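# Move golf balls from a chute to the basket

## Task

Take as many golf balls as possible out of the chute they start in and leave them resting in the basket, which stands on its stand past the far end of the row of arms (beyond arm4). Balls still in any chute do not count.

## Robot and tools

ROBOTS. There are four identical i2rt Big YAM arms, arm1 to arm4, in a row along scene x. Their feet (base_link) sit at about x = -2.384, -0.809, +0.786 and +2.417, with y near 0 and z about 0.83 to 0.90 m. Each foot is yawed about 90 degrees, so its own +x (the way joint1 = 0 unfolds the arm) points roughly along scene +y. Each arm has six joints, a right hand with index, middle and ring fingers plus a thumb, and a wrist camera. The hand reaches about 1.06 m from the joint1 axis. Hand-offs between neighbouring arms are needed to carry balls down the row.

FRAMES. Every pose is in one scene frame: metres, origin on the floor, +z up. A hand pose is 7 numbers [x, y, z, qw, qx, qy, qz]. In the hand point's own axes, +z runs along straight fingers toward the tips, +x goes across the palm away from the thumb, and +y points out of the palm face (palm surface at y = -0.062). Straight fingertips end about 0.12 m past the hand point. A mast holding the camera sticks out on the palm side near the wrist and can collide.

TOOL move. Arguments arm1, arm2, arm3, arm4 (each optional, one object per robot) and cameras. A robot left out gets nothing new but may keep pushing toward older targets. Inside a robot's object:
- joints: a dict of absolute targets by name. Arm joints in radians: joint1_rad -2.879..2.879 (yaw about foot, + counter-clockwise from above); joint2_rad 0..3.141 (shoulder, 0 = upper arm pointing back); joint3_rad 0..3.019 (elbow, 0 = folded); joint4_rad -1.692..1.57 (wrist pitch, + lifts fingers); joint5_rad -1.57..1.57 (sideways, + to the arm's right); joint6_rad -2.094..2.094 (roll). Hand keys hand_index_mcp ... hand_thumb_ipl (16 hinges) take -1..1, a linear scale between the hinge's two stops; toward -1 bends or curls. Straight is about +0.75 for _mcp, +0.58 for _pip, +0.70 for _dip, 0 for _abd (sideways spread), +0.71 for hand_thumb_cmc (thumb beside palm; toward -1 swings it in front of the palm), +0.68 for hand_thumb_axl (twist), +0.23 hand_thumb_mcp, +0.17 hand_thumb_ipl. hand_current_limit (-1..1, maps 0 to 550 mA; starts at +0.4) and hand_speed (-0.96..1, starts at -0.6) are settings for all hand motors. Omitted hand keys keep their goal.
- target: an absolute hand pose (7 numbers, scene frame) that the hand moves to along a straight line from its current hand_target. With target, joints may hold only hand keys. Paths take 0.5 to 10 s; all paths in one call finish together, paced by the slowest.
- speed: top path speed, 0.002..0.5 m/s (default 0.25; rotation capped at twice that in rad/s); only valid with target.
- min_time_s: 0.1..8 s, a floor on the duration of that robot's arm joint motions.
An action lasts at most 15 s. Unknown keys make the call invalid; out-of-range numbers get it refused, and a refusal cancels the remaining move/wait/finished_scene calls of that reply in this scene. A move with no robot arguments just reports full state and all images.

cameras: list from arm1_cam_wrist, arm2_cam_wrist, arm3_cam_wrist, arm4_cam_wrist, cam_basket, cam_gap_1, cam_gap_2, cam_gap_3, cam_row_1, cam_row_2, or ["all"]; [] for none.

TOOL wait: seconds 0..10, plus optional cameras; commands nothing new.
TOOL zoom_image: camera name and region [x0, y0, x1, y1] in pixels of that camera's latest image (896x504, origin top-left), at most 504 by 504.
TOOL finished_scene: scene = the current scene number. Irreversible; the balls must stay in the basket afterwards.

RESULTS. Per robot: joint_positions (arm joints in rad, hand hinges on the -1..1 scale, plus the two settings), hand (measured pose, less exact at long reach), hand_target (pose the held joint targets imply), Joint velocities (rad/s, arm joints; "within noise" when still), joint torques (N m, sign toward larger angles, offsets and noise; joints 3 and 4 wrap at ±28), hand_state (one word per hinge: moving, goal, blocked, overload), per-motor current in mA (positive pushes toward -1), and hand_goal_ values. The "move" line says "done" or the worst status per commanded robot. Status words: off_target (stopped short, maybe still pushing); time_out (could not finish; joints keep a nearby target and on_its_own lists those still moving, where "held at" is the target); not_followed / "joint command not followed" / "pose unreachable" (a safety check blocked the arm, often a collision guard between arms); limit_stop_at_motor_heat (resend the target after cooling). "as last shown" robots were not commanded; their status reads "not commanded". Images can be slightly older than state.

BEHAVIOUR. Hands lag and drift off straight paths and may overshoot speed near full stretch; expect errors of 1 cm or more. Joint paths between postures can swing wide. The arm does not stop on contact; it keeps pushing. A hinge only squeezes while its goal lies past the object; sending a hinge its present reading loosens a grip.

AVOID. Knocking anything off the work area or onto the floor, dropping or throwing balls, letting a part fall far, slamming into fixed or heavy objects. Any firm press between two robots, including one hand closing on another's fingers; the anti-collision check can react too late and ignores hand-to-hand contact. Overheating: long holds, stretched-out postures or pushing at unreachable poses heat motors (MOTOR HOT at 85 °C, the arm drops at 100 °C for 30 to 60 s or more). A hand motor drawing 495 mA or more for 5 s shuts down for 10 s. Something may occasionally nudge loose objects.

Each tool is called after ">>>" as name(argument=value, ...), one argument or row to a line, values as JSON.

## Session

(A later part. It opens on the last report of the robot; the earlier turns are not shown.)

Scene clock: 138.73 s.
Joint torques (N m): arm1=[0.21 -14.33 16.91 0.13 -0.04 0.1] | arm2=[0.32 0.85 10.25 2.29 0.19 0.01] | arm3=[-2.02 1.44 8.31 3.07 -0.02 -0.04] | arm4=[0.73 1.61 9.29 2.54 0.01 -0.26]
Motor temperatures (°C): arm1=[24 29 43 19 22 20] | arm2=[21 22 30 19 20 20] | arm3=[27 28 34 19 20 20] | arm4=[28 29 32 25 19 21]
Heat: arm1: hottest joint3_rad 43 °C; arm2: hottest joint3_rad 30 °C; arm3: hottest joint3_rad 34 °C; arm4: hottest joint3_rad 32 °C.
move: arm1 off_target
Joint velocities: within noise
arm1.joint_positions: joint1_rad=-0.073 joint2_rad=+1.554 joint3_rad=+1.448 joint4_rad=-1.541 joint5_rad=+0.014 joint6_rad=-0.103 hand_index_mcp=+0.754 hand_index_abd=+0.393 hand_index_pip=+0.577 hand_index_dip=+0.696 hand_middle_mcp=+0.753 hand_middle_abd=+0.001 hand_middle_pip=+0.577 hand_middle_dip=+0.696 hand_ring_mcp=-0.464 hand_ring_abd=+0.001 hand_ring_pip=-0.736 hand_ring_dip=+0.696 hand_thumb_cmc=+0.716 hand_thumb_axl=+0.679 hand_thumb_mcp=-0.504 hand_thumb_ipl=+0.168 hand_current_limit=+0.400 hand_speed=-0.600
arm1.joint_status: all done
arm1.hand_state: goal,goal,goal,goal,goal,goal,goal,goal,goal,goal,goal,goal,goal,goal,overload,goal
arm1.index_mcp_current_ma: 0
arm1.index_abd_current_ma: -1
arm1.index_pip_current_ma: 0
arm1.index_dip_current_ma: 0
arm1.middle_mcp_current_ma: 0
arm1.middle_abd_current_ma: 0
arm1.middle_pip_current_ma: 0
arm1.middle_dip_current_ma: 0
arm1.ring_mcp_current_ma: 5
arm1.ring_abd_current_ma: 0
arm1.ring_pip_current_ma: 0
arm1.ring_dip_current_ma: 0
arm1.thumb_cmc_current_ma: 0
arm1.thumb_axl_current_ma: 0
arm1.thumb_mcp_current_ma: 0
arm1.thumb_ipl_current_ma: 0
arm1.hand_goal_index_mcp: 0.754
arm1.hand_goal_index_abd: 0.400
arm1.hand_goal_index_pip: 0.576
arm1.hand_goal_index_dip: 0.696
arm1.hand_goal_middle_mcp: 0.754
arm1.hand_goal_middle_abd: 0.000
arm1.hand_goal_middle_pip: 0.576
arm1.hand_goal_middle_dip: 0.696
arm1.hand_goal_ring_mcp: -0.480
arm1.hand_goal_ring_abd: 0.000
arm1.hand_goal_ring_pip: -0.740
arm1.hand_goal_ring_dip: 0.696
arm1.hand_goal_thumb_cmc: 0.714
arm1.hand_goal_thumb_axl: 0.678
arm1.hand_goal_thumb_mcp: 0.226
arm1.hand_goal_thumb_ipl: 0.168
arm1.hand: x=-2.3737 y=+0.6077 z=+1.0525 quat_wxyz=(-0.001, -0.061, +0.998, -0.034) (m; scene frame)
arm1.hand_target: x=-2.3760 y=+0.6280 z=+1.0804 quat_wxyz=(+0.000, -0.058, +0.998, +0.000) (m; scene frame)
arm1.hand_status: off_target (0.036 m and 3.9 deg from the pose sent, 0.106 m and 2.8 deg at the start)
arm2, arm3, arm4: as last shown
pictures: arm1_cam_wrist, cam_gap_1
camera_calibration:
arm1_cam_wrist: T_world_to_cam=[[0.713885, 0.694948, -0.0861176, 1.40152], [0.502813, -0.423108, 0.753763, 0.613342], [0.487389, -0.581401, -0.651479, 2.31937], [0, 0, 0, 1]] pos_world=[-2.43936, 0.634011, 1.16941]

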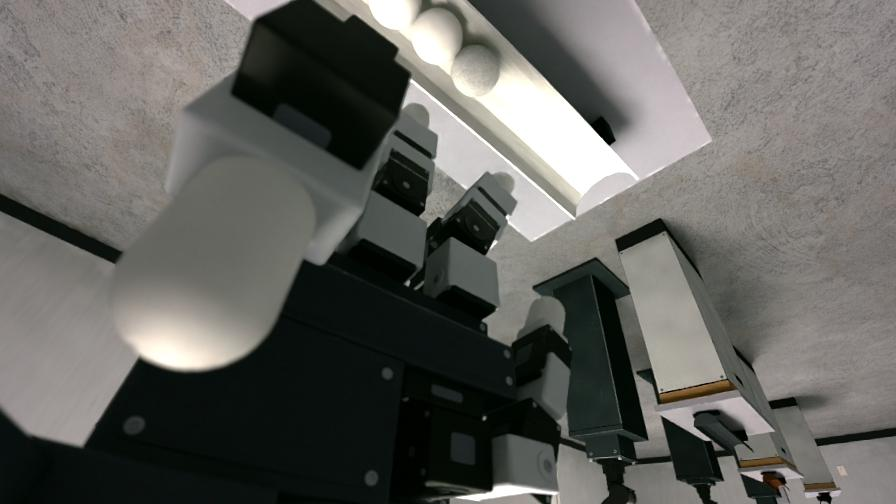

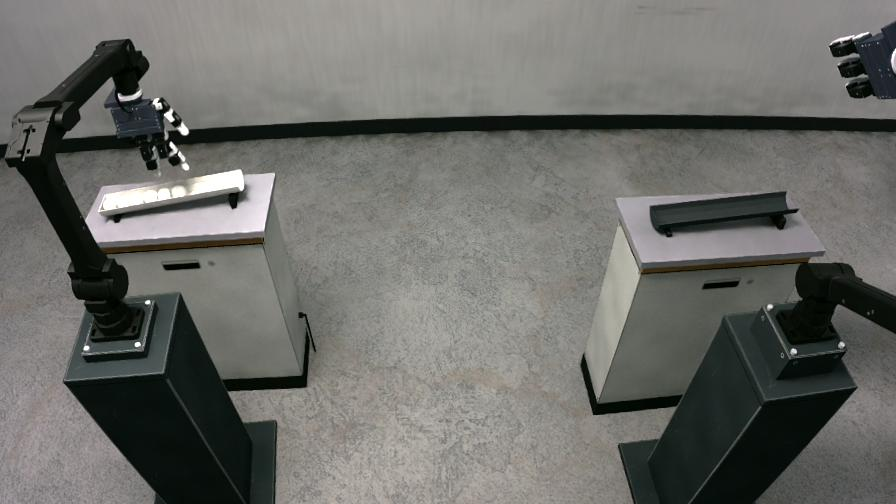

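>>> move(
  arm1={"target": [-2.372, 0.6645, 1.04, 0.002, -0.0576, 0.9977, 0.0339], "speed": 0.1, "joints": {"hand_ring_mcp": 1.0, "hand_ring_pip": 1.0, "hand_ring_dip": 1.0}},
  cameras=["arm1_cam_wrist", "cam_gap_1"],
)

>>> zoom_image(
  camera="arm1_cam_wrist",
  region=[300, 0, 600, 200],
)

>>> zoom_image(
  camera="cam_gap_1",
  region=[80, 80, 280, 240],
)

Scene clock: 148.00 s.
Joint torques (N m): arm1=[-0.56 -15.33 12.52 0.61 0.04 -0.03] | arm2=[0.26 0.79 10.19 2.24 0.18 0] | arm3=[-1.96 1.49 8.31 3.07 -0.02 -0.04] | arm4=[0.73 1.55 9.33 2.55 0.01 -0.26]
Motor temperatures (°C): arm1=[24 29 42 19 21 20] | arm2=[21 22 30 19 20 20] | arm3=[27 28 34 19 20 20] | arm4=[28 29 33 25 19 21]
Heat: arm1: hottest joint3_rad 42 °C; arm2: hottest joint3_rad 30 °C; arm3: hottest joint3_rad 34 °C; arm4: hottest joint3_rad 33 °C.
move: arm1 off_target
Joint velocities: within noise
arm1.joint_positions: joint1_rad=-0.073 joint2_rad=+1.614 joint3_rad=+1.448 joint4_rad=-1.369 joint5_rad=+0.014 joint6_rad=-0.103 hand_index_mcp=+0.754 hand_index_abd=+0.393 hand_index_pip=+0.577 hand_index_dip=+0.696 hand_middle_mcp=+0.753 hand_middle_abd=+0.001 hand_middle_pip=+0.577 hand_middle_dip=+0.696 hand_ring_mcp=+0.990 hand_ring_abd=+0.001 hand_ring_pip=+0.993 hand_ring_dip=+0.998 hand_thumb_cmc=+0.716 hand_thumb_axl=+0.679 hand_thumb_mcp=-0.504 hand_thumb_ipl=+0.168 hand_current_limit=+0.400 hand_speed=-0.600
arm1.joint_status: all done
arm1.hand_state: goal,goal,goal,goal,goal,goal,goal,goal,goal,goal,goal,goal,goal,goal,overload,goal
arm1.index_mcp_current_ma: 0
arm1.index_abd_current_ma: -1
arm1.index_pip_current_ma: 0
arm1.index_dip_current_ma: 0
arm1.middle_mcp_current_ma: 0
arm1.middle_abd_current_ma: 0
arm1.middle_pip_current_ma: 0
arm1.middle_dip_current_ma: 0
arm1.ring_mcp_current_ma: -2
arm1.ring_abd_current_ma: 0
arm1.ring_pip_current_ma: -1
arm1.ring_dip_current_ma: 0
arm1.thumb_cmc_current_ma: 0
arm1.thumb_axl_current_ma: 0
arm1.thumb_mcp_current_ma: 0
arm1.thumb_ipl_current_ma: 0
arm1.hand_goal_index_mcp: 0.754
arm1.hand_goal_index_abd: 0.400
arm1.hand_goal_index_pip: 0.576
arm1.hand_goal_index_dip: 0.696
arm1.hand_goal_middle_mcp: 0.754
arm1.hand_goal_middle_abd: 0.000
arm1.hand_goal_middle_pip: 0.576
arm1.hand_goal_middle_dip: 0.696
arm1.hand_goal_ring_mcp: 1.000
arm1.hand_goal_ring_abd: 0.000
arm1.hand_goal_ring_pip: 1.000
arm1.hand_goal_ring_dip: 1.000
arm1.hand_goal_thumb_cmc: 0.714
arm1.hand_goal_thumb_axl: 0.678
arm1.hand_goal_thumb_mcp: 0.226
arm1.hand_goal_thumb_ipl: 0.168
arm1.hand: x=-2.3748 y=+0.6553 z=+1.0348 quat_wxyz=(+0.001, -0.060, +0.998, +0.022) (m; scene frame)
arm1.hand_target: x=-2.3720 y=+0.6643 z=+1.0401 quat_wxyz=(+0.002, -0.058, +0.998, +0.034) (m; scene frame)
arm1.hand_status: off_target (0.011 m and 1.4 deg from the pose sent, 0.058 m and 7.8 deg at the start)
arm2, arm3, arm4: as last shown
pictures: arm1_cam_wrist, cam_gap_1
camera_calibration:
arm1_cam_wrist: T_world_to_cam=[[0.714835, 0.699229, -0.0094808, 1.28778], [0.503497, -0.505231, 0.70088, 0.757534], [0.485286, -0.505787, -0.713216, 2.34541], [0, 0, 0, 1]] pos_world=[-2.44016, 0.668552, 1.15405]

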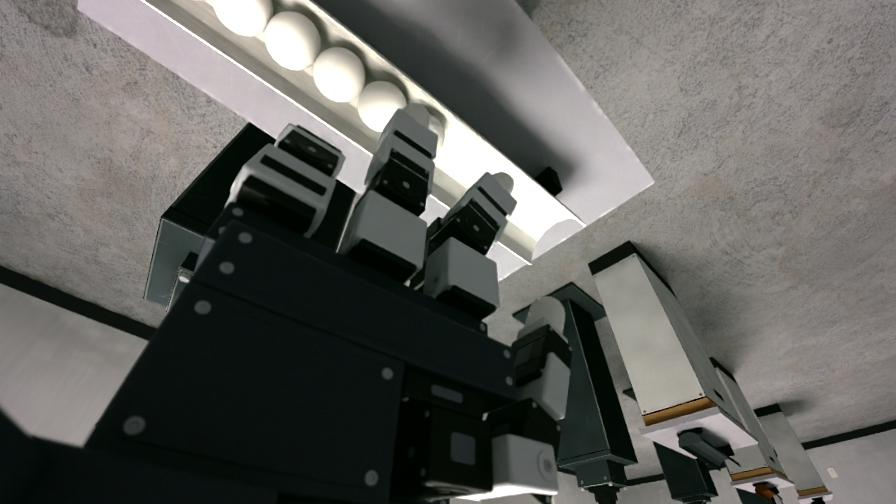

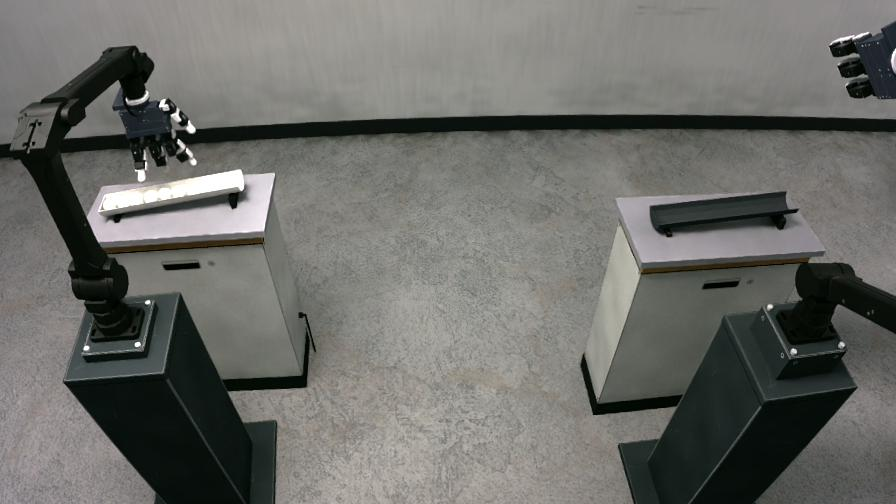

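Scaled by 1.680 from the camera's 896x504 image, which has a finer 1280x720 frame.

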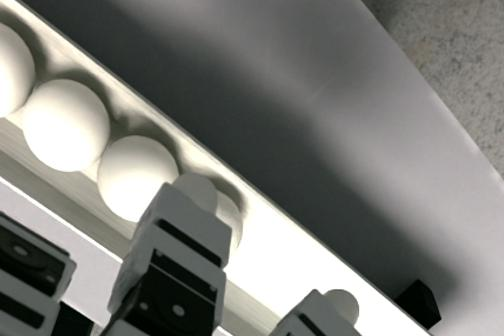

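Scaled by 2.520 from the camera's 896x504 image, which has a finer 1280x720 frame.

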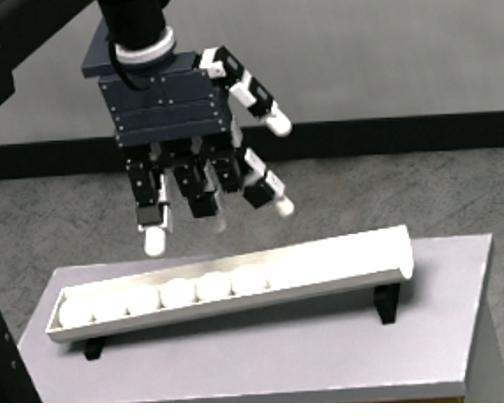

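>>> move(
  arm1={"target": [-2.367, 0.649, 1.009, 0.002, -0.0576, 0.9977, 0.0339], "speed": 0.08},
  cameras=["arm1_cam_wrist", "cam_gap_1"],
)

>>> zoom_image(
  camera="arm1_cam_wrist",
  region=[300, 0, 600, 200],
)

>>> zoom_image(
  camera="cam_gap_1",
  region=[80, 120, 230, 230],
)

Scene clock: 152.03 s.
Joint torques (N m): arm1=[-0.62 -17.26 10.54 0.58 0.02 -0.13] | arm2=[0.32 0.91 10.24 2.25 0.2 0.01] | arm3=[-1.96 1.49 8.31 3.08 -0.02 -0.04] | arm4=[0.79 1.61 9.33 2.52 0.01 -0.26]
Motor temperatures (°C): arm1=[24 29 42 19 21 20] | arm2=[21 22 31 19 20 19] | arm3=[27 28 34 19 20 20] | arm4=[28 29 33 25 18 21]
Heat: arm1: hottest joint3_rad 42 °C; arm2: hottest joint3_rad 31 °C; arm3: hottest joint3_rad 34 °C; arm4: hottest joint3_rad 33 °C.
move: arm1 done
Joint velocities: within noise
arm1.joint_positions: joint1_rad=-0.083 joint2_rad=+1.614 joint3_rad=+1.356 joint4_rad=-1.281 joint5_rad=+0.014 joint6_rad=-0.106 hand_index_mcp=+0.754 hand_index_abd=+0.393 hand_index_pip=+0.577 hand_index_dip=+0.696 hand_middle_mcp=+0.753 hand_middle_abd=+0.001 hand_middle_pip=+0.577 hand_middle_dip=+0.696 hand_ring_mcp=+0.990 hand_ring_abd=+0.001 hand_ring_pip=+0.993 hand_ring_dip=+0.998 hand_thumb_cmc=+0.716 hand_thumb_axl=+0.679 hand_thumb_mcp=-0.504 hand_thumb_ipl=+0.168 hand_current_limit=+0.400 hand_speed=-0.600
arm1.joint_status: not commanded
arm1.hand_state: goal,goal,goal,goal,goal,goal,goal,goal,goal,goal,goal,goal,goal,goal,overload,goal
arm1.index_mcp_current_ma: 0
arm1.index_abd_current_ma: -1
arm1.index_pip_current_ma: 0
arm1.index_dip_current_ma: 0
arm1.middle_mcp_current_ma: 0
arm1.middle_abd_current_ma: 0
arm1.middle_pip_current_ma: 0
arm1.middle_dip_current_ma: 0
arm1.ring_mcp_current_ma: -2
arm1.ring_abd_current_ma: 0
arm1.ring_pip_current_ma: -1
arm1.ring_dip_current_ma: 0
arm1.thumb_cmc_current_ma: 0
arm1.thumb_axl_current_ma: 0
arm1.thumb_mcp_current_ma: 0
arm1.thumb_ipl_current_ma: 0
arm1.hand_goal_index_mcp: 0.754
arm1.hand_goal_index_abd: 0.400
arm1.hand_goal_index_pip: 0.576
arm1.hand_goal_index_dip: 0.696
arm1.hand_goal_middle_mcp: 0.754
arm1.hand_goal_middle_abd: 0.000
arm1.hand_goal_middle_pip: 0.576
arm1.hand_goal_middle_dip: 0.696
arm1.hand_goal_ring_mcp: 1.000
arm1.hand_goal_ring_abd: 0.000
arm1.hand_goal_ring_pip: 1.000
arm1.hand_goal_ring_dip: 1.000
arm1.hand_goal_thumb_cmc: 0.714
arm1.hand_goal_thumb_axl: 0.678
arm1.hand_goal_thumb_mcp: 0.226
arm1.hand_goal_thumb_ipl: 0.168
arm1.hand: x=-2.3697 y=+0.6468 z=+0.9995 quat_wxyz=(+0.001, -0.056, +0.998, +0.019) (m; scene frame)
arm1.hand_target: x=-2.3669 y=+0.6489 z=+1.0090 quat_wxyz=(+0.002, -0.058, +0.998, +0.034) (m; scene frame)
arm1.hand_status: done (0.010 m and 1.7 deg from the pose sent, 0.028 m and 1.4 deg at the start)
arm2, arm3, arm4: as last shown
pictures: arm1_cam_wrist, cam_gap_1
camera_calibration:
arm1_cam_wrist: T_world_to_cam=[[0.719833, 0.694025, -0.0129822, 1.30844], [0.499838, -0.505266, 0.703468, 0.764136], [0.481665, -0.512869, -0.710608, 2.30692], [0, 0, 0, 1]] pos_world=[-2.43497, 0.661147, 1.11876]

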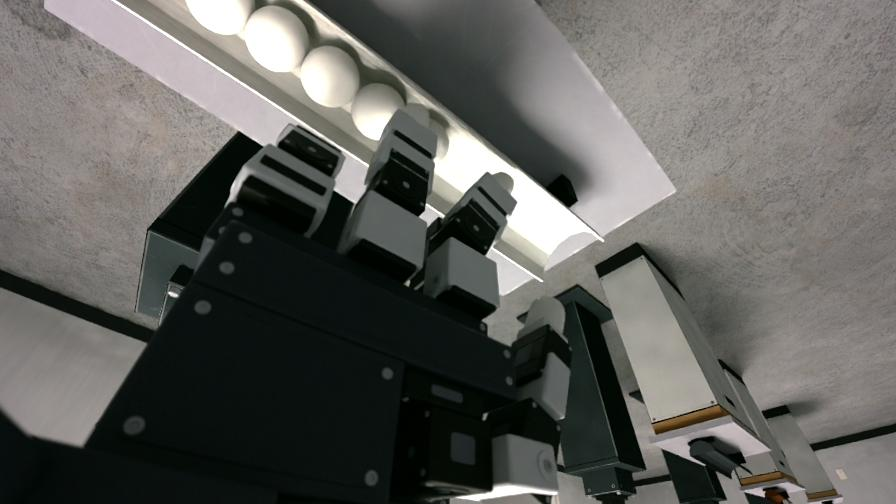

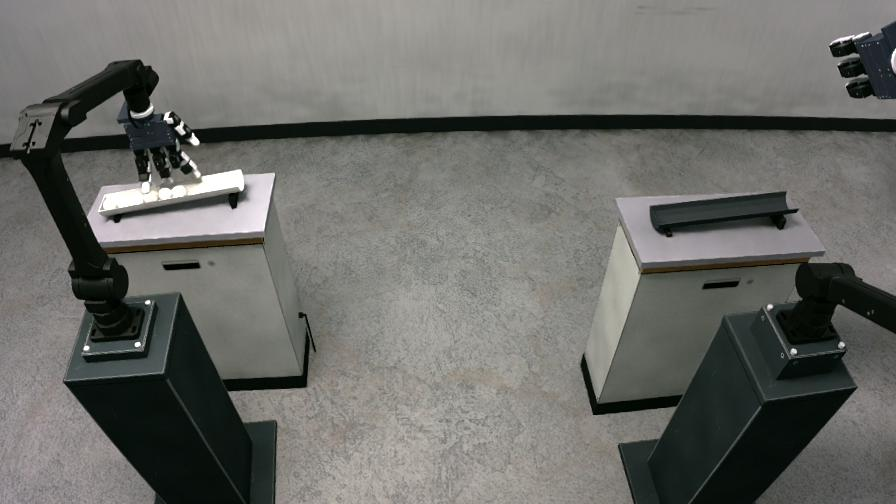

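Scaled by 1.680 from the camera's 896x504 image, which has a finer 1280x720 frame.

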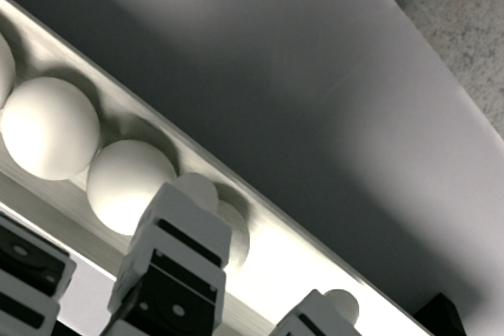

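Scaled by 3.360 from the camera's 896x504 image, which has a finer 1280x720 frame.

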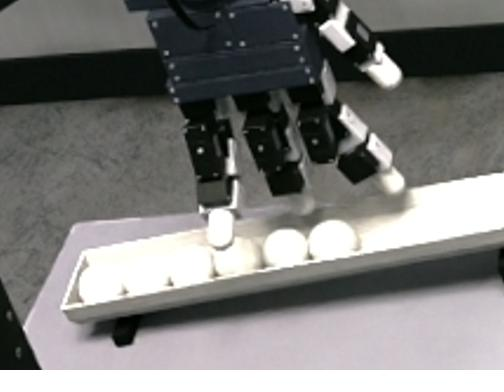

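>>> move(
  arm1={"target": [-2.367, 0.643, 0.9955, 0.002, -0.0576, 0.9977, 0.0339], "speed": 0.05},
  cameras=["arm1_cam_wrist", "cam_gap_1"],
)

>>> zoom_image(
  camera="arm1_cam_wrist",
  region=[300, 0, 600, 200],
)

>>> zoom_image(
  camera="cam_gap_1",
  region=[80, 120, 230, 230],
)

Scene clock: 154.57 s.
Joint torques (N m): arm1=[-0.56 -17.55 10.1 0.55 0.02 -0.12] | arm2=[0.32 0.91 10.21 2.3 0.2 0.01] | arm3=[-2.02 1.49 8.31 3.07 -0.02 -0.04] | arm4=[0.79 1.61 9.32 2.52 0.01 -0.26]
Motor temperatures (°C): arm1=[24 29 41 19 21 20] | arm2=[21 22 31 19 20 19] | arm3=[27 28 34 19 20 20] | arm4=[28 29 33 25 18 21]
Heat: arm1: hottest joint3_rad 41 °C; arm2: hottest joint3_rad 31 °C; arm3: hottest joint3_rad 34 °C; arm4: hottest joint3_rad 33 °C.
move: arm1 off_target
Joint velocities: within noise
arm1.joint_positions: joint1_rad=-0.083 joint2_rad=+1.614 joint3_rad=+1.315 joint4_rad=-1.243 joint5_rad=+0.014 joint6_rad=-0.106 hand_index_mcp=+0.754 hand_index_abd=+0.393 hand_index_pip=+0.577 hand_index_dip=+0.696 hand_middle_mcp=+0.753 hand_middle_abd=+0.001 hand_middle_pip=+0.577 hand_middle_dip=+0.696 hand_ring_mcp=+0.990 hand_ring_abd=+0.001 hand_ring_pip=+0.993 hand_ring_dip=+0.998 hand_thumb_cmc=+0.716 hand_thumb_axl=+0.679 hand_thumb_mcp=-0.504 hand_thumb_ipl=+0.168 hand_current_limit=+0.400 hand_speed=-0.600
arm1.joint_status: not commanded
arm1.hand_state: goal,goal,goal,goal,goal,goal,goal,goal,goal,goal,goal,goal,goal,goal,overload,goal
arm1.index_mcp_current_ma: 0
arm1.index_abd_current_ma: -1
arm1.index_pip_current_ma: 0
arm1.index_dip_current_ma: 0
arm1.middle_mcp_current_ma: 0
arm1.middle_abd_current_ma: 0
arm1.middle_pip_current_ma: 0
arm1.middle_dip_current_ma: 0
arm1.ring_mcp_current_ma: -2
arm1.ring_abd_current_ma: 0
arm1.ring_pip_current_ma: -1
arm1.ring_dip_current_ma: 0
arm1.thumb_cmc_current_ma: 0
arm1.thumb_axl_current_ma: 0
arm1.thumb_mcp_current_ma: 0
arm1.thumb_ipl_current_ma: 0
arm1.hand_goal_index_mcp: 0.754
arm1.hand_goal_index_abd: 0.400
arm1.hand_goal_index_pip: 0.576
arm1.hand_goal_index_dip: 0.696
arm1.hand_goal_middle_mcp: 0.754
arm1.hand_goal_middle_abd: 0.000
arm1.hand_goal_middle_pip: 0.576
arm1.hand_goal_middle_dip: 0.696
arm1.hand_goal_ring_mcp: 1.000
arm1.hand_goal_ring_abd: 0.000
arm1.hand_goal_ring_pip: 1.000
arm1.hand_goal_ring_dip: 1.000
arm1.hand_goal_thumb_cmc: 0.714
arm1.hand_goal_thumb_axl: 0.678
arm1.hand_goal_thumb_mcp: 0.226
arm1.hand_goal_thumb_ipl: 0.168
arm1.hand: x=-2.3699 y=+0.6420 z=+0.9846 quat_wxyz=(+0.001, -0.057, +0.998, +0.018) (m; scene frame)
arm1.hand_target: x=-2.3670 y=+0.6429 z=+0.9955 quat_wxyz=(+0.002, -0.058, +0.998, +0.034) (m; scene frame)
arm1.hand_status: off_target (0.011 m and 1.8 deg from the pose sent, 0.006 m and 1.7 deg at the start)
arm2, arm3, arm4: as last shown
pictures: arm1_cam_wrist, cam_gap_1
camera_calibration:
arm1_cam_wrist: T_world_to_cam=[[0.719517, 0.694324, -0.0144997, 1.31237], [0.500007, -0.503433, 0.704662, 0.7704], [0.481964, -0.514266, -0.709395, 2.29436], [0, 0, 0, 1]] pos_world=[-2.43527, 0.656547, 1.10376]

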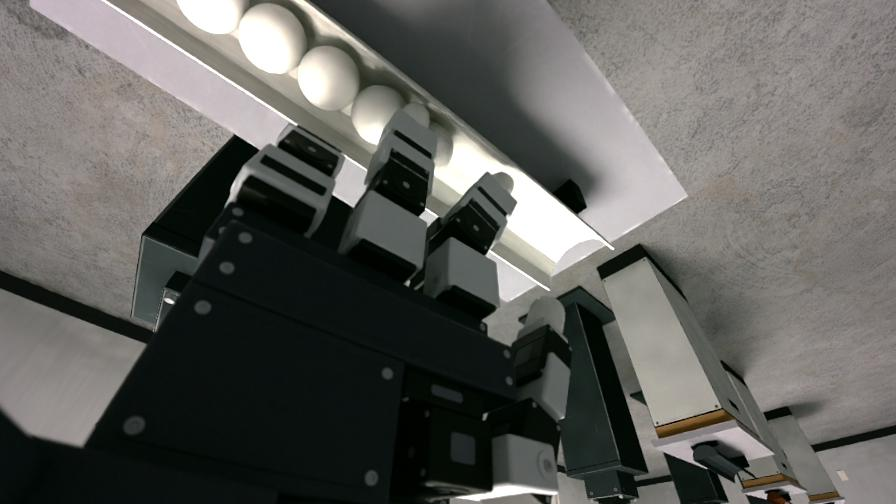

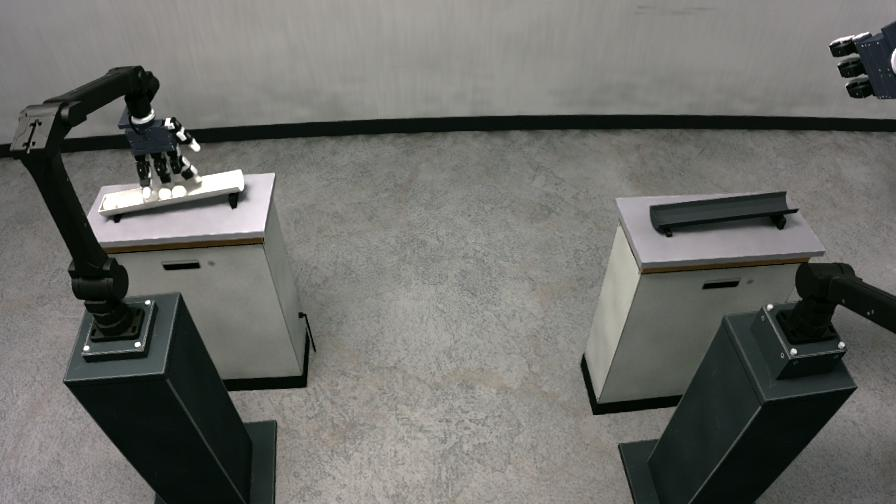

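Scaled by 1.680 from the camera's 896x504 image, which has a finer 1280x720 frame.

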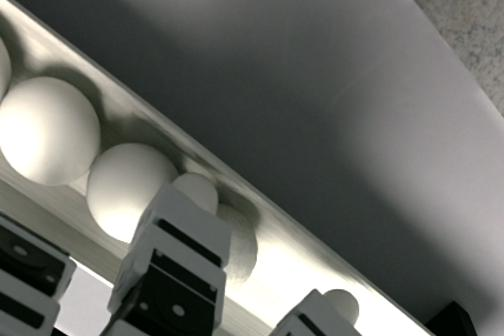

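Scaled by 3.360 from the camera's 896x504 image, which has a finer 1280x720 frame.

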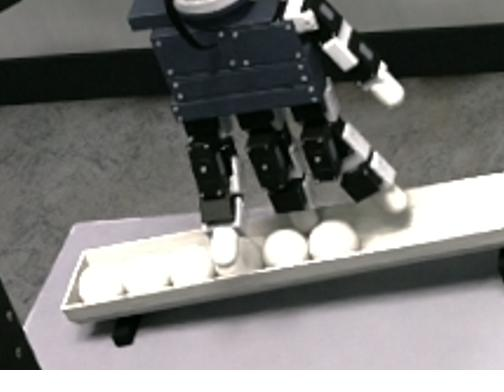

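>>> move(
  arm1={"target": [-2.345, 0.6455, 0.9975, 0.002, -0.0576, 0.9977, 0.0339], "speed": 0.04},
  cameras=["arm1_cam_wrist", "cam_gap_1"],
)

>>> zoom_image(
  camera="arm1_cam_wrist",
  region=[300, 0, 600, 200],
)

>>> zoom_image(
  camera="cam_gap_1",
  region=[80, 120, 230, 230],
)

Scene clock: 156.60 s.
Joint torques (N m): arm1=[-0.73 -17.03 11.32 0.31 0.08 -0.14] | arm2=[0.5 0.85 10.24 2.25 0.19 0] | arm3=[-1.96 1.44 8.31 3.06 -0.01 -0.04] | arm4=[0.79 1.55 9.31 2.55 0 -0.26]
Motor temperatures (°C): arm1=[24 29 41 19 21 20] | arm2=[21 22 31 19 20 19] | arm3=[27 28 35 19 20 20] | arm4=[28 29 33 25 18 21]
Heat: arm1: hottest joint3_rad 41 °C; arm2: hottest joint3_rad 31 °C; arm3: hottest joint3_rad 35 °C; arm4: hottest joint3_rad 33 °C.
move: arm1 off_target
Joint velocities: within noise
arm1.joint_positions: joint1_rad=-0.128 joint2_rad=+1.612 joint3_rad=+1.315 joint4_rad=-1.243 joint5_rad=+0.009 joint6_rad=-0.151 hand_index_mcp=+0.754 hand_index_abd=+0.393 hand_index_pip=+0.577 hand_index_dip=+0.696 hand_middle_mcp=+0.739 hand_middle_abd=-0.005 hand_middle_pip=+0.570 hand_middle_dip=+0.695 hand_ring_mcp=+0.990 hand_ring_abd=+0.001 hand_ring_pip=+0.993 hand_ring_dip=+0.998 hand_thumb_cmc=+0.716 hand_thumb_axl=+0.679 hand_thumb_mcp=-0.504 hand_thumb_ipl=+0.168 hand_current_limit=+0.400 hand_speed=-0.600
arm1.joint_status: not commanded
arm1.hand_state: goal,goal,goal,goal,goal,goal,goal,goal,goal,goal,goal,goal,goal,goal,overload,goal
arm1.index_mcp_current_ma: 0
arm1.index_abd_current_ma: -1
arm1.index_pip_current_ma: 0
arm1.index_dip_current_ma: 0
arm1.middle_mcp_current_ma: -4
arm1.middle_abd_current_ma: 0
arm1.middle_pip_current_ma: -1
arm1.middle_dip_current_ma: 0
arm1.ring_mcp_current_ma: -2
arm1.ring_abd_current_ma: 0
arm1.ring_pip_current_ma: -1
arm1.ring_dip_current_ma: 0
arm1.thumb_cmc_current_ma: 0
arm1.thumb_axl_current_ma: 0
arm1.thumb_mcp_current_ma: 0
arm1.thumb_ipl_current_ma: 0
arm1.hand_goal_index_mcp: 0.754
arm1.hand_goal_index_abd: 0.400
arm1.hand_goal_index_pip: 0.576
arm1.hand_goal_index_dip: 0.696
arm1.hand_goal_middle_mcp: 0.754
arm1.hand_goal_middle_abd: 0.000
arm1.hand_goal_middle_pip: 0.576
arm1.hand_goal_middle_dip: 0.696
arm1.hand_goal_ring_mcp: 1.000
arm1.hand_goal_ring_abd: 0.000
arm1.hand_goal_ring_pip: 1.000
arm1.hand_goal_ring_dip: 1.000
arm1.hand_goal_thumb_cmc: 0.714
arm1.hand_goal_thumb_axl: 0.678
arm1.hand_goal_thumb_mcp: 0.226
arm1.hand_goal_thumb_ipl: 0.168
arm1.hand: x=-2.3494 y=+0.6416 z=+0.9853 quat_wxyz=(-0.001, -0.056, +0.998, +0.019) (m; scene frame)
arm1.hand_target: x=-2.3450 y=+0.6453 z=+0.9974 quat_wxyz=(+0.002, -0.058, +0.998, +0.034) (m; scene frame)
arm1.hand_status: off_target (0.014 m and 1.7 deg from the pose sent, 0.028 m and 1.8 deg at the start)
arm2.joint_positions: joint1_rad=-0.144 joint2_rad=+0.582 joint3_rad=+1.386 joint4_rad=-1.355 joint5_rad=+0.061 joint6_rad=+1.043 hand_index_mcp=+0.755 hand_index_abd=+0.000 hand_index_pip=+0.577 hand_index_dip=+0.696 hand_middle_mcp=+0.755 hand_middle_abd=+0.000 hand_middle_pip=+0.577 hand_middle_dip=+0.696 hand_ring_mcp=+0.755 hand_ring_abd=+0.000 hand_ring_pip=+0.577 hand_ring_dip=+0.696 hand_thumb_cmc=+0.715 hand_thumb_axl=+0.677 hand_thumb_mcp=+0.226 hand_thumb_ipl=+0.168 hand_current_limit=+0.400 hand_speed=-0.600
arm2.joint_status: not commanded
arm2.hand_state: goal,goal,goal,goal,goal,goal,goal,goal,goal,goal,goal,goal,goal,goal,goal,goal
arm2.index_mcp_current_ma: 0
arm2.index_abd_current_ma: 0
arm2.index_pip_current_ma: 0
arm2.index_dip_current_ma: 0
arm2.middle_mcp_current_ma: 0
arm2.middle_abd_current_ma: 0
arm2.middle_pip_current_ma: 0
arm2.middle_dip_current_ma: 0
arm2.ring_mcp_current_ma: 0
arm2.ring_abd_current_ma: 0
arm2.ring_pip_current_ma: 0
arm2.ring_dip_current_ma: 0
arm2.thumb_cmc_current_ma: 0
arm2.thumb_axl_current_ma: 0
arm2.thumb_mcp_current_ma: 0
arm2.thumb_ipl_current_ma: 0
arm2.hand_goal_index_mcp: 0.754
arm2.hand_goal_index_abd: 0.000
arm2.hand_goal_index_pip: 0.576
arm2.hand_goal_index_dip: 0.696
arm2.hand_goal_middle_mcp: 0.754
arm2.hand_goal_middle_abd: 0.000
arm2.hand_goal_middle_pip: 0.576
arm2.hand_goal_middle_dip: 0.696
arm2.hand_goal_ring_mcp: 0.754
arm2.hand_goal_ring_abd: 0.000
arm2.hand_goal_ring_pip: 0.576
arm2.hand_goal_ring_dip: 0.696
arm2.hand_goal_thumb_cmc: 0.714
arm2.hand_goal_thumb_axl: 0.678
arm2.hand_goal_thumb_mcp: 0.226
arm2.hand_goal_thumb_ipl: 0.168
arm2.hand: x=-0.6969 y=+0.1570 z=+1.4552 quat_wxyz=(-0.194, +0.483, +0.724, +0.454) (m; scene frame)
arm2.hand_target: x=-0.6973 y=+0.1541 z=+1.4675 quat_wxyz=(-0.200, +0.479, +0.718, +0.465) (m; scene frame)
arm2.hand_status: not commanded
arm3.joint_positions: joint1_rad=-0.323 joint2_rad=+0.633 joint3_rad=+1.453 joint4_rad=-1.216 joint5_rad=-0.019 joint6_rad=+1.127 hand_index_mcp=+0.755 hand_index_abd=+0.001 hand_index_pip=+0.577 hand_index_dip=+0.696 hand_middle_mcp=+0.755 hand_middle_abd=+0.001 hand_middle_pip=+0.577 hand_middle_dip=+0.696 hand_ring_mcp=+0.755 hand_ring_abd=+0.001 hand_ring_pip=+0.577 hand_ring_dip=+0.696 hand_thumb_cmc=+0.714 hand_thumb_axl=+0.677 hand_thumb_mcp=+0.226 hand_thumb_ipl=+0.168 hand_current_limit=+0.400 hand_speed=-0.600
arm3.joint_status: not commanded
arm3.hand_state: goal,goal,goal,goal,goal,goal,goal,goal,goal,goal,goal,goal,goal,goal,goal,goal
arm3.index_mcp_current_ma: 1
arm3.index_abd_current_ma: 1
arm3.index_pip_current_ma: 1
arm3.index_dip_current_ma: 0
arm3.middle_mcp_current_ma: 1
arm3.middle_abd_current_ma: 1
arm3.middle_pip_current_ma: 1
arm3.middle_dip_current_ma: 0
arm3.ring_mcp_current_ma: 1
arm3.ring_abd_current_ma: 1
arm3.ring_pip_current_ma: 1
arm3.ring_dip_current_ma: 0
arm3.thumb_cmc_current_ma: 1
arm3.thumb_axl_current_ma: -1
arm3.thumb_mcp_current_ma: 0
arm3.thumb_ipl_current_ma: 0
arm3.hand_goal_index_mcp: 0.754
arm3.hand_goal_index_abd: 0.000
arm3.hand_goal_index_pip: 0.576
arm3.hand_goal_index_dip: 0.696
arm3.hand_goal_middle_mcp: 0.754
arm3.hand_goal_middle_abd: 0.000
arm3.hand_goal_middle_pip: 0.576
arm3.hand_goal_middle_dip: 0.696
arm3.hand_goal_ring_mcp: 0.754
arm3.hand_goal_ring_abd: 0.000
arm3.hand_goal_ring_pip: 0.576
arm3.hand_goal_ring_dip: 0.696
arm3.hand_goal_thumb_cmc: 0.714
arm3.hand_goal_thumb_axl: 0.678
arm3.hand_goal_thumb_mcp: 0.226
arm3.hand_goal_thumb_ipl: 0.168
arm3.hand: x=+0.9440 y=+0.1189 z=+1.4372 quat_wxyz=(-0.234, +0.541, +0.630, +0.506) (m; scene frame)
arm3.hand_target: x=+0.9429 y=+0.1151 z=+1.4509 quat_wxyz=(-0.239, +0.535, +0.623, +0.518) (m; scene frame)
arm3.hand_status: not commanded
arm4.joint_positions: joint1_rad=+0.153 joint2_rad=+0.616 joint3_rad=+1.405 joint4_rad=-1.359 joint5_rad=-0.094 joint6_rad=+1.074 hand_index_mcp=+0.754 hand_index_abd=+0.000 hand_index_pip=+0.577 hand_index_dip=+0.696 hand_middle_mcp=+0.754 hand_middle_abd=+0.000 hand_middle_pip=+0.577 hand_middle_dip=+0.696 hand_ring_mcp=+0.754 hand_ring_abd=+0.000 hand_ring_pip=+0.577 hand_ring_dip=+0.696 hand_thumb_cmc=+0.714 hand_thumb_axl=+0.677 hand_thumb_mcp=+0.226 hand_thumb_ipl=+0.168 hand_current_limit=+0.400 hand_speed=-0.600
arm4.joint_status: not commanded
arm4.hand_state: goal,goal,goal,goal,goal,goal,goal,goal,goal,goal,goal,goal,goal,goal,goal,goal
arm4.index_mcp_current_ma: 0
arm4.index_abd_current_ma: 0
arm4.index_pip_current_ma: 0
arm4.index_dip_current_ma: 0
arm4.middle_mcp_current_ma: 0
arm4.middle_abd_current_ma: 0
arm4.middle_pip_current_ma: 0
arm4.middle_dip_current_ma: 0
arm4.ring_mcp_current_ma: 0
arm4.ring_abd_current_ma: 0
arm4.ring_pip_current_ma: 0
arm4.ring_dip_current_ma: 0
arm4.thumb_cmc_current_ma: 0
arm4.thumb_axl_current_ma: 0
arm4.thumb_mcp_current_ma: 0
arm4.thumb_ipl_current_ma: 0
arm4.hand_goal_index_mcp: 0.754
arm4.hand_goal_index_abd: 0.000
arm4.hand_goal_index_pip: 0.576
arm4.hand_goal_index_dip: 0.696
arm4.hand_goal_middle_mcp: 0.754
arm4.hand_goal_middle_abd: 0.000
arm4.hand_goal_middle_pip: 0.576
arm4.hand_goal_middle_dip: 0.696
arm4.hand_goal_ring_mcp: 0.754
arm4.hand_goal_ring_abd: 0.000
arm4.hand_goal_ring_pip: 0.576
arm4.hand_goal_ring_dip: 0.696
arm4.hand_goal_thumb_cmc: 0.714
arm4.hand_goal_thumb_axl: 0.678
arm4.hand_goal_thumb_mcp: 0.226
arm4.hand_goal_thumb_ipl: 0.168
arm4.hand: x=+2.4418 y=+0.3180 z=+1.4496 quat_wxyz=(-0.315, +0.359, +0.801, +0.362) (m; scene frame)
arm4.hand_target: x=+2.4423 y=+0.3150 z=+1.4644 quat_wxyz=(-0.323, +0.354, +0.794, +0.374) (m; scene frame)
arm4.hand_status: not commanded
pictures: arm1_cam_wrist, cam_gap_1
camera_calibration:
arm1_cam_wrist: T_world_to_cam=[[0.719663, 0.694138, -0.0160659, 1.29989], [0.50239, -0.504614, 0.702118, 0.768236], [0.479259, -0.513359, -0.71188, 2.28025], [0, 0, 0, 1]] pos_world=[-2.41427, 0.655947, 1.10476]

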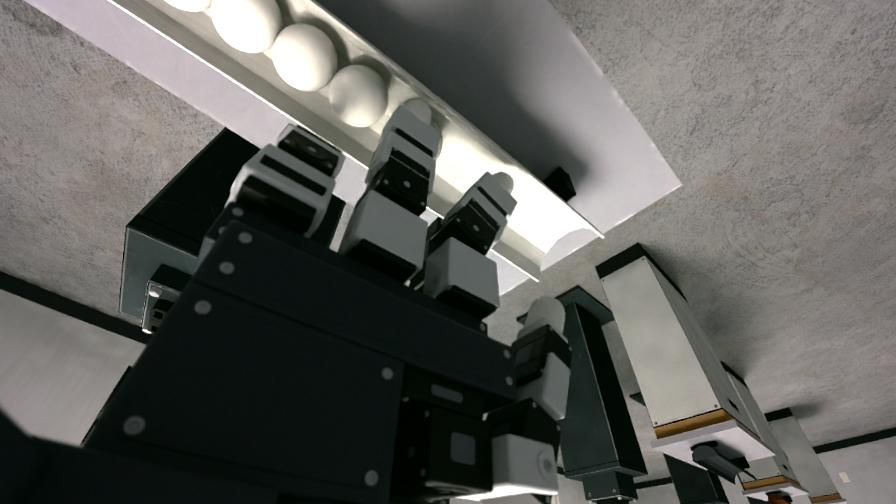

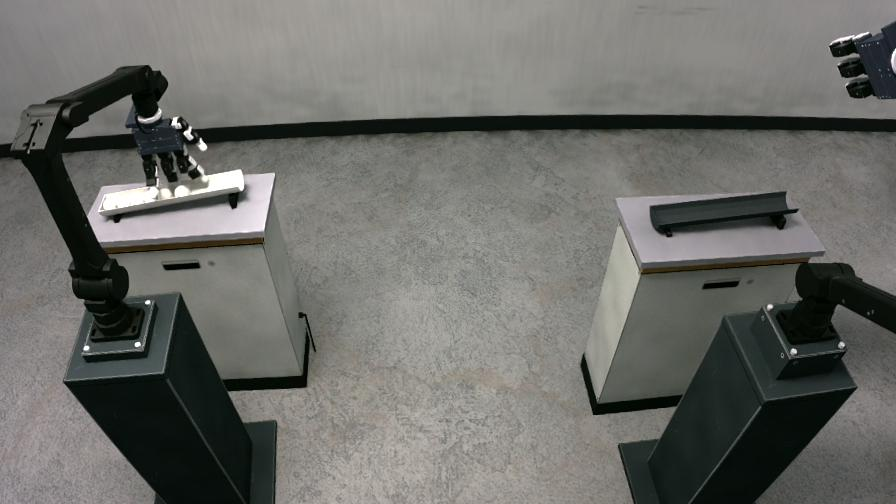

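Scaled by 1.680 from the camera's 896x504 image, which has a finer 1280x720 frame.

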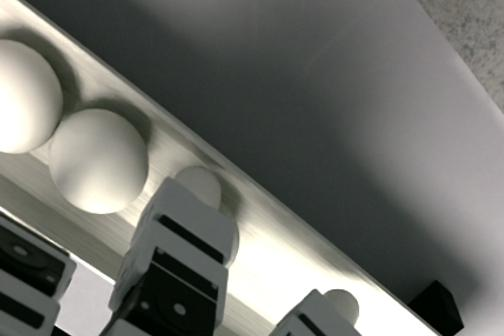

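Scaled by 3.360 from the camera's 896x504 image, which has a finer 1280x720 frame.

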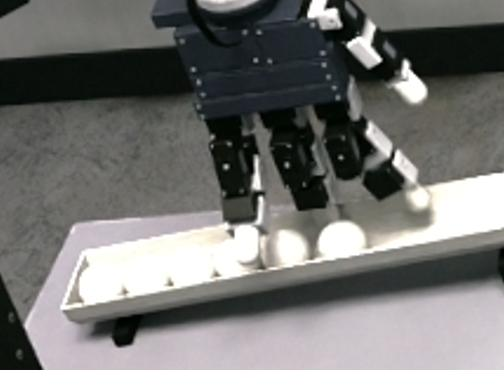

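>>> move(
  arm1={"target": [-2.325, 0.648, 0.9995, 0.002, -0.0576, 0.9977, 0.0339], "speed": 0.04},
  cameras=["arm1_cam_wrist", "cam_gap_1"],
)

>>> zoom_image(
  camera="arm1_cam_wrist",
  region=[300, 0, 600, 200],
)

>>> zoom_image(
  camera="cam_gap_1",
  region=[80, 120, 230, 230],
)

Scene clock: 158.53 s.
Joint torques (N m): arm1=[-0.62 -16.21 12.79 -0.01 0.1 -0.15] | arm2=[0.44 0.91 10.22 2.28 0.19 0.01] | arm3=[-1.96 1.49 8.31 3.08 -0.01 -0.04] | arm4=[0.79 1.67 9.32 2.55 0.01 -0.26]
Motor temperatures (°C): arm1=[24 29 41 19 21 20] | arm2=[21 22 31 19 19 19] | arm3=[27 28 35 19 20 20] | arm4=[28 29 33 25 18 21]
Heat: arm1: hottest joint3_rad 41 °C; arm2: hottest joint3_rad 31 °C; arm3: hottest joint3_rad 35 °C; arm4: hottest joint3_rad 33 °C.
move: arm1 off_target
Joint velocities: within noise
arm1.joint_positions: joint1_rad=-0.171 joint2_rad=+1.612 joint3_rad=+1.315 joint4_rad=-1.243 joint5_rad=+0.006 joint6_rad=-0.192 hand_index_mcp=+0.754 hand_index_abd=+0.393 hand_index_pip=+0.577 hand_index_dip=+0.696 hand_middle_mcp=+0.721 hand_middle_abd=-0.007 hand_middle_pip=+0.560 hand_middle_dip=+0.690 hand_ring_mcp=+0.990 hand_ring_abd=+0.001 hand_ring_pip=+0.993 hand_ring_dip=+0.998 hand_thumb_cmc=+0.716 hand_thumb_axl=+0.679 hand_thumb_mcp=-0.504 hand_thumb_ipl=+0.168 hand_current_limit=+0.400 hand_speed=-0.600
arm1.joint_status: not commanded
arm1.hand_state: goal,goal,goal,goal,blocked,goal,goal,goal,goal,goal,goal,goal,goal,goal,overload,goal
arm1.index_mcp_current_ma: 0
arm1.index_abd_current_ma: -1
arm1.index_pip_current_ma: 0
arm1.index_dip_current_ma: 0
arm1.middle_mcp_current_ma: -21
arm1.middle_abd_current_ma: -1
arm1.middle_pip_current_ma: -5
arm1.middle_dip_current_ma: -1
arm1.ring_mcp_current_ma: -2
arm1.ring_abd_current_ma: 0
arm1.ring_pip_current_ma: -1
arm1.ring_dip_current_ma: 0
arm1.thumb_cmc_current_ma: 0
arm1.thumb_axl_current_ma: 0
arm1.thumb_mcp_current_ma: 0
arm1.thumb_ipl_current_ma: 0
arm1.hand_goal_index_mcp: 0.754
arm1.hand_goal_index_abd: 0.400
arm1.hand_goal_index_pip: 0.576
arm1.hand_goal_index_dip: 0.696
arm1.hand_goal_middle_mcp: 0.754
arm1.hand_goal_middle_abd: 0.000
arm1.hand_goal_middle_pip: 0.576
arm1.hand_goal_middle_dip: 0.696
arm1.hand_goal_ring_mcp: 1.000
arm1.hand_goal_ring_abd: 0.000
arm1.hand_goal_ring_pip: 1.000
arm1.hand_goal_ring_dip: 1.000
arm1.hand_goal_thumb_cmc: 0.714
arm1.hand_goal_thumb_axl: 0.678
arm1.hand_goal_thumb_mcp: 0.226
arm1.hand_goal_thumb_ipl: 0.168
arm1.hand: x=-2.3292 y=+0.6403 z=+0.9850 quat_wxyz=(-0.001, -0.056, +0.998, +0.019) (m; scene frame)
arm1.hand_target: x=-2.3251 y=+0.6476 z=+0.9994 quat_wxyz=(+0.002, -0.058, +0.998, +0.034) (m; scene frame)
arm1.hand_status: off_target (0.017 m and 1.8 deg from the pose sent, 0.029 m and 1.7 deg at the start)
arm2, arm3, arm4: as last shown
pictures: arm1_cam_wrist, cam_gap_1
camera_calibration:
arm1_cam_wrist: T_world_to_cam=[[0.720631, 0.693097, -0.0175476, 1.29068], [0.502909, -0.50513, 0.701375, 0.759993], [0.477257, -0.514257, -0.712577, 2.26621], [0, 0, 0, 1]] pos_world=[-2.39387, 0.654747, 1.10446]

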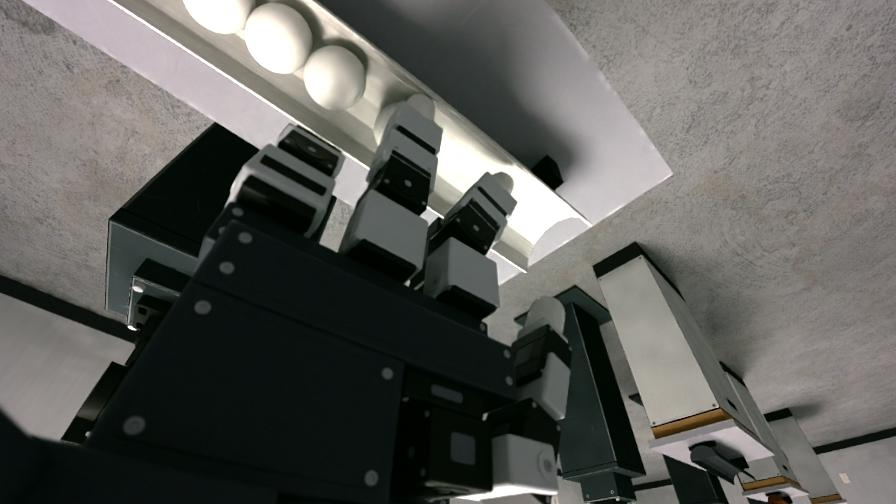

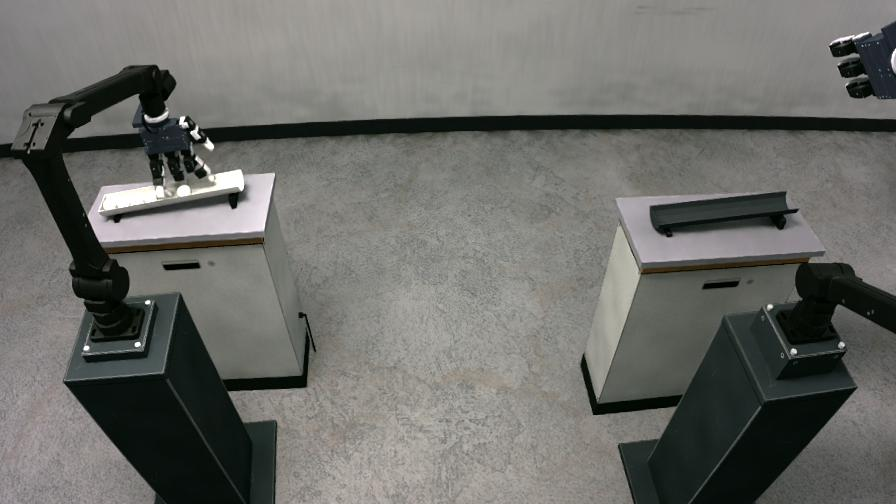

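Scaled by 1.680 from the camera's 896x504 image, which has a finer 1280x720 frame.

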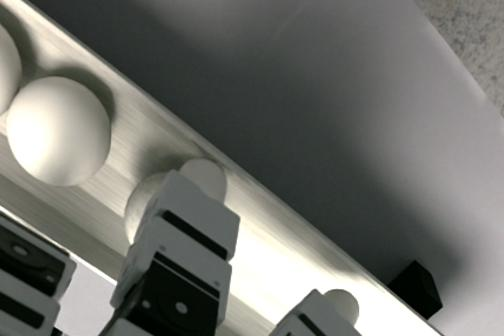

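Scaled by 3.360 from the camera's 896x504 image, which has a finer 1280x720 frame.

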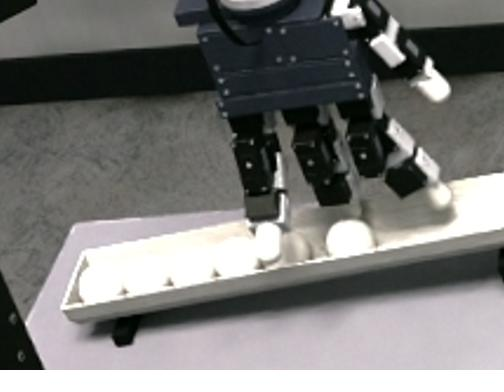

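>>> move(
  arm1={"target": [-2.325, 0.648, 1.035, 0.002, -0.0576, 0.9977, 0.0339], "speed": 0.08},
)

>>> move(
  arm1={"target": [-2.3667, 0.6405, 1.02, 0.002, -0.0576, 0.9977, 0.0339], "speed": 0.08},
  cameras=["arm1_cam_wrist", "cam_gap_1"],
)

>>> zoom_image(
  camera="cam_gap_1",
  region=[80, 120, 230, 230],
)

Scene clock: 162.77 s.
Joint torques (N m): arm1=[-0.62 -17.14 16.2 -0.76 0.1 -0.14] | arm2=[0.44 0.91 10.22 2.25 0.19 0.01] | arm3=[-1.96 1.44 8.32 3.07 -0.01 -0.04] | arm4=[0.73 1.61 9.32 2.52 0.01 -0.26]
Motor temperatures (°C): arm1=[24 29 41 19 21 20] | arm2=[21 22 31 19 19 19] | arm3=[27 28 35 19 20 20] | arm4=[28 29 33 25 18 21]
Heat: arm1: hottest joint3_rad 41 °C; arm2: hottest joint3_rad 31 °C; arm3: hottest joint3_rad 35 °C; arm4: hottest joint3_rad 33 °C.
move: arm1 off_target
Joint velocities: within noise
arm1.joint_positions: joint1_rad=-0.171 joint2_rad=+1.599 joint3_rad=+1.345 joint4_rad=-1.316 joint5_rad=+0.006 joint6_rad=-0.193 hand_index_mcp=+0.754 hand_index_abd=+0.393 hand_index_pip=+0.577 hand_index_dip=+0.696 hand_middle_mcp=+0.736 hand_middle_abd=-0.004 hand_middle_pip=+0.566 hand_middle_dip=+0.690 hand_ring_mcp=+0.990 hand_ring_abd=+0.001 hand_ring_pip=+0.993 hand_ring_dip=+0.998 hand_thumb_cmc=+0.716 hand_thumb_axl=+0.679 hand_thumb_mcp=-0.504 hand_thumb_ipl=+0.168 hand_current_limit=+0.400 hand_speed=-0.600
arm1.joint_status: not commanded
arm1.hand_state: goal,goal,goal,goal,goal,goal,goal,goal,goal,goal,goal,goal,goal,goal,overload,goal
arm1.index_mcp_current_ma: 0
arm1.index_abd_current_ma: -1
arm1.index_pip_current_ma: 0
arm1.index_dip_current_ma: 0
arm1.middle_mcp_current_ma: -6
arm1.middle_abd_current_ma: 0
arm1.middle_pip_current_ma: -2
arm1.middle_dip_current_ma: -1
arm1.ring_mcp_current_ma: -2
arm1.ring_abd_current_ma: 0
arm1.ring_pip_current_ma: -1
arm1.ring_dip_current_ma: 0
arm1.thumb_cmc_current_ma: 0
arm1.thumb_axl_current_ma: 0
arm1.thumb_mcp_current_ma: 0
arm1.thumb_ipl_current_ma: 0
arm1.hand_goal_index_mcp: 0.754
arm1.hand_goal_index_abd: 0.400
arm1.hand_goal_index_pip: 0.576
arm1.hand_goal_index_dip: 0.696
arm1.hand_goal_middle_mcp: 0.754
arm1.hand_goal_middle_abd: 0.000
arm1.hand_goal_middle_pip: 0.576
arm1.hand_goal_middle_dip: 0.696
arm1.hand_goal_ring_mcp: 1.000
arm1.hand_goal_ring_abd: 0.000
arm1.hand_goal_ring_pip: 1.000
arm1.hand_goal_ring_dip: 1.000
arm1.hand_goal_thumb_cmc: 0.714
arm1.hand_goal_thumb_axl: 0.678
arm1.hand_goal_thumb_mcp: 0.226
arm1.hand_goal_thumb_ipl: 0.168
arm1.hand: x=-2.3294 y=+0.6324 z=+0.9990 quat_wxyz=(-0.003, -0.056, +0.998, +0.004) (m; scene frame)
arm1.hand_target: x=-2.3252 y=+0.6463 z=+1.0350 quat_wxyz=(+0.002, -0.058, +0.998, +0.034) (m; scene frame)
arm1.hand_status: off_target (0.039 m and 3.5 deg from the pose sent, 0.051 m and 1.8 deg at the start)
arm2, arm3, arm4: as last shown
pictures: none

Scene clock: 164.03 s.
Joint torques (N m): arm1=[-0.09 -17.38 11.12 0.5 0.06 0.1] | arm2=[0.32 0.85 10.24 2.22 0.19 0] | arm3=[-1.96 1.44 8.31 3.07 -0.02 -0.04] | arm4=[0.79 1.55 9.33 2.54 0.01 -0.26]
Motor temperatures (°C): arm1=[24 29 41 19 21 20] | arm2=[21 22 31 19 19 19] | arm3=[27 28 35 19 20 20] | arm4=[28 29 33 25 18 21]
Heat: arm1: hottest joint3_rad 41 °C; arm2: hottest joint3_rad 31 °C; arm3: hottest joint3_rad 35 °C; arm4: hottest joint3_rad 33 °C.
move: arm1 off_target
Joint velocities: within noise
arm1.joint_positions: joint1_rad=-0.090 joint2_rad=+1.592 joint3_rad=+1.345 joint4_rad=-1.305 joint5_rad=+0.012 joint6_rad=-0.126 hand_index_mcp=+0.754 hand_index_abd=+0.393 hand_index_pip=+0.577 hand_index_dip=+0.696 hand_middle_mcp=+0.749 hand_middle_abd=-0.003 hand_middle_pip=+0.573 hand_middle_dip=+0.694 hand_ring_mcp=+0.990 hand_ring_abd=+0.001 hand_ring_pip=+0.993 hand_ring_dip=+0.998 hand_thumb_cmc=+0.716 hand_thumb_axl=+0.679 hand_thumb_mcp=-0.504 hand_thumb_ipl=+0.168 hand_current_limit=+0.400 hand_speed=-0.600
arm1.joint_status: not commanded
arm1.hand_state: goal,goal,goal,goal,goal,goal,goal,goal,goal,goal,goal,goal,goal,goal,overload,goal
arm1.index_mcp_current_ma: 0
arm1.index_abd_current_ma: -1
arm1.index_pip_current_ma: 0
arm1.index_dip_current_ma: 0
arm1.middle_mcp_current_ma: -1
arm1.middle_abd_current_ma: 0
arm1.middle_pip_current_ma: 0
arm1.middle_dip_current_ma: 0
arm1.ring_mcp_current_ma: -2
arm1.ring_abd_current_ma: 0
arm1.ring_pip_current_ma: -1
arm1.ring_dip_current_ma: 0
arm1.thumb_cmc_current_ma: 0
arm1.thumb_axl_current_ma: 0
arm1.thumb_mcp_current_ma: 0
arm1.thumb_ipl_current_ma: 0
arm1.hand_goal_index_mcp: 0.754
arm1.hand_goal_index_abd: 0.400
arm1.hand_goal_index_pip: 0.576
arm1.hand_goal_index_dip: 0.696
arm1.hand_goal_middle_mcp: 0.754
arm1.hand_goal_middle_abd: 0.000
arm1.hand_goal_middle_pip: 0.576
arm1.hand_goal_middle_dip: 0.696
arm1.hand_goal_ring_mcp: 1.000
arm1.hand_goal_ring_abd: 0.000
arm1.hand_goal_ring_pip: 1.000
arm1.hand_goal_ring_dip: 1.000
arm1.hand_goal_thumb_cmc: 0.714
arm1.hand_goal_thumb_axl: 0.678
arm1.hand_goal_thumb_mcp: 0.226
arm1.hand_goal_thumb_ipl: 0.168
arm1.hand: x=-2.3675 y=+0.6367 z=+1.0044 quat_wxyz=(+0.000, -0.063, +0.998, +0.013) (m; scene frame)
arm1.hand_target: x=-2.3667 y=+0.6403 z=+1.0200 quat_wxyz=(+0.002, -0.058, +0.998, +0.034) (m; scene frame)
arm1.hand_status: off_target (0.016 m and 2.5 deg from the pose sent, 0.044 m and 3.5 deg at the start)
arm2, arm3, arm4: as last shown
pictures: arm1_cam_wrist, cam_gap_1
camera_calibration:
arm1_cam_wrist: T_world_to_cam=[[0.710619, 0.703226, -0.0222127, 1.2956], [0.506991, -0.48992, 0.709181, 0.755993], [0.487832, -0.515219, -0.704676, 2.3143], [0, 0, 0, 1]] pos_world=[-2.43295, 0.651647, 1.12347]

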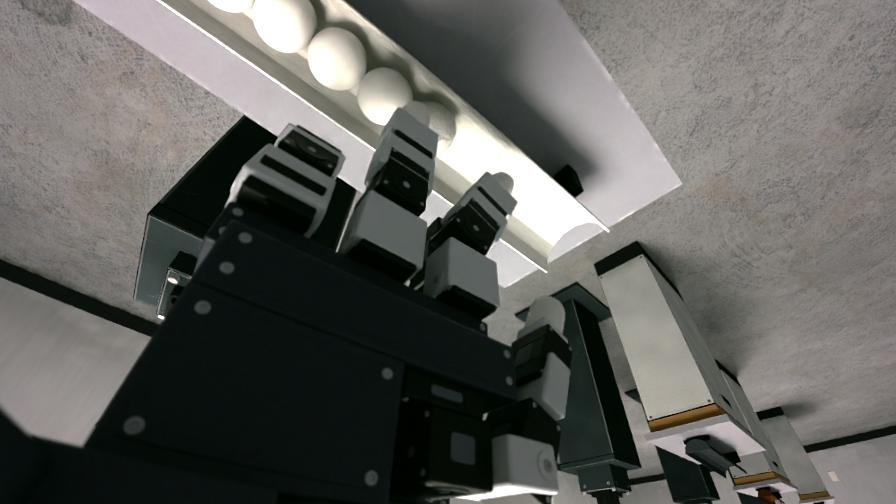

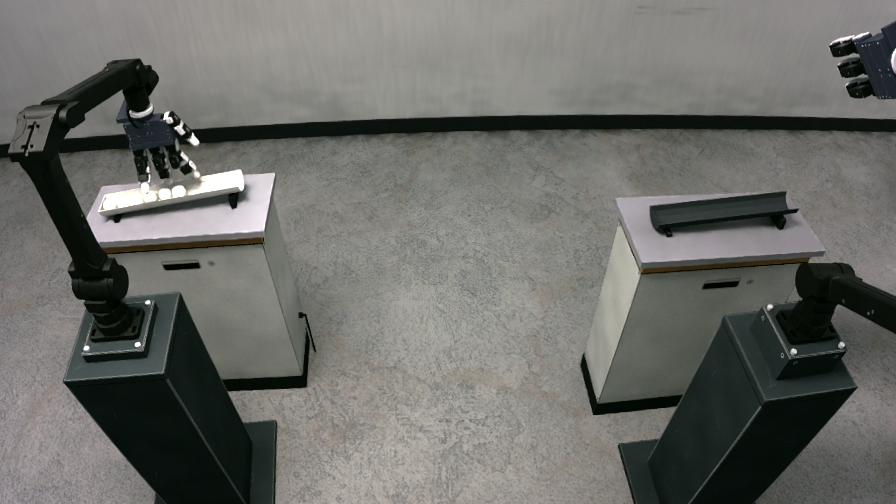

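Scaled by 3.360 from the camera's 896x504 image, which has a finer 1280x720 frame.

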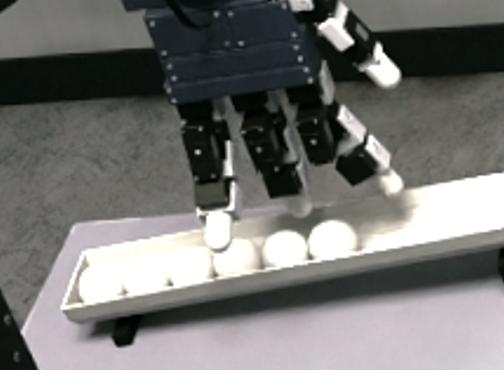

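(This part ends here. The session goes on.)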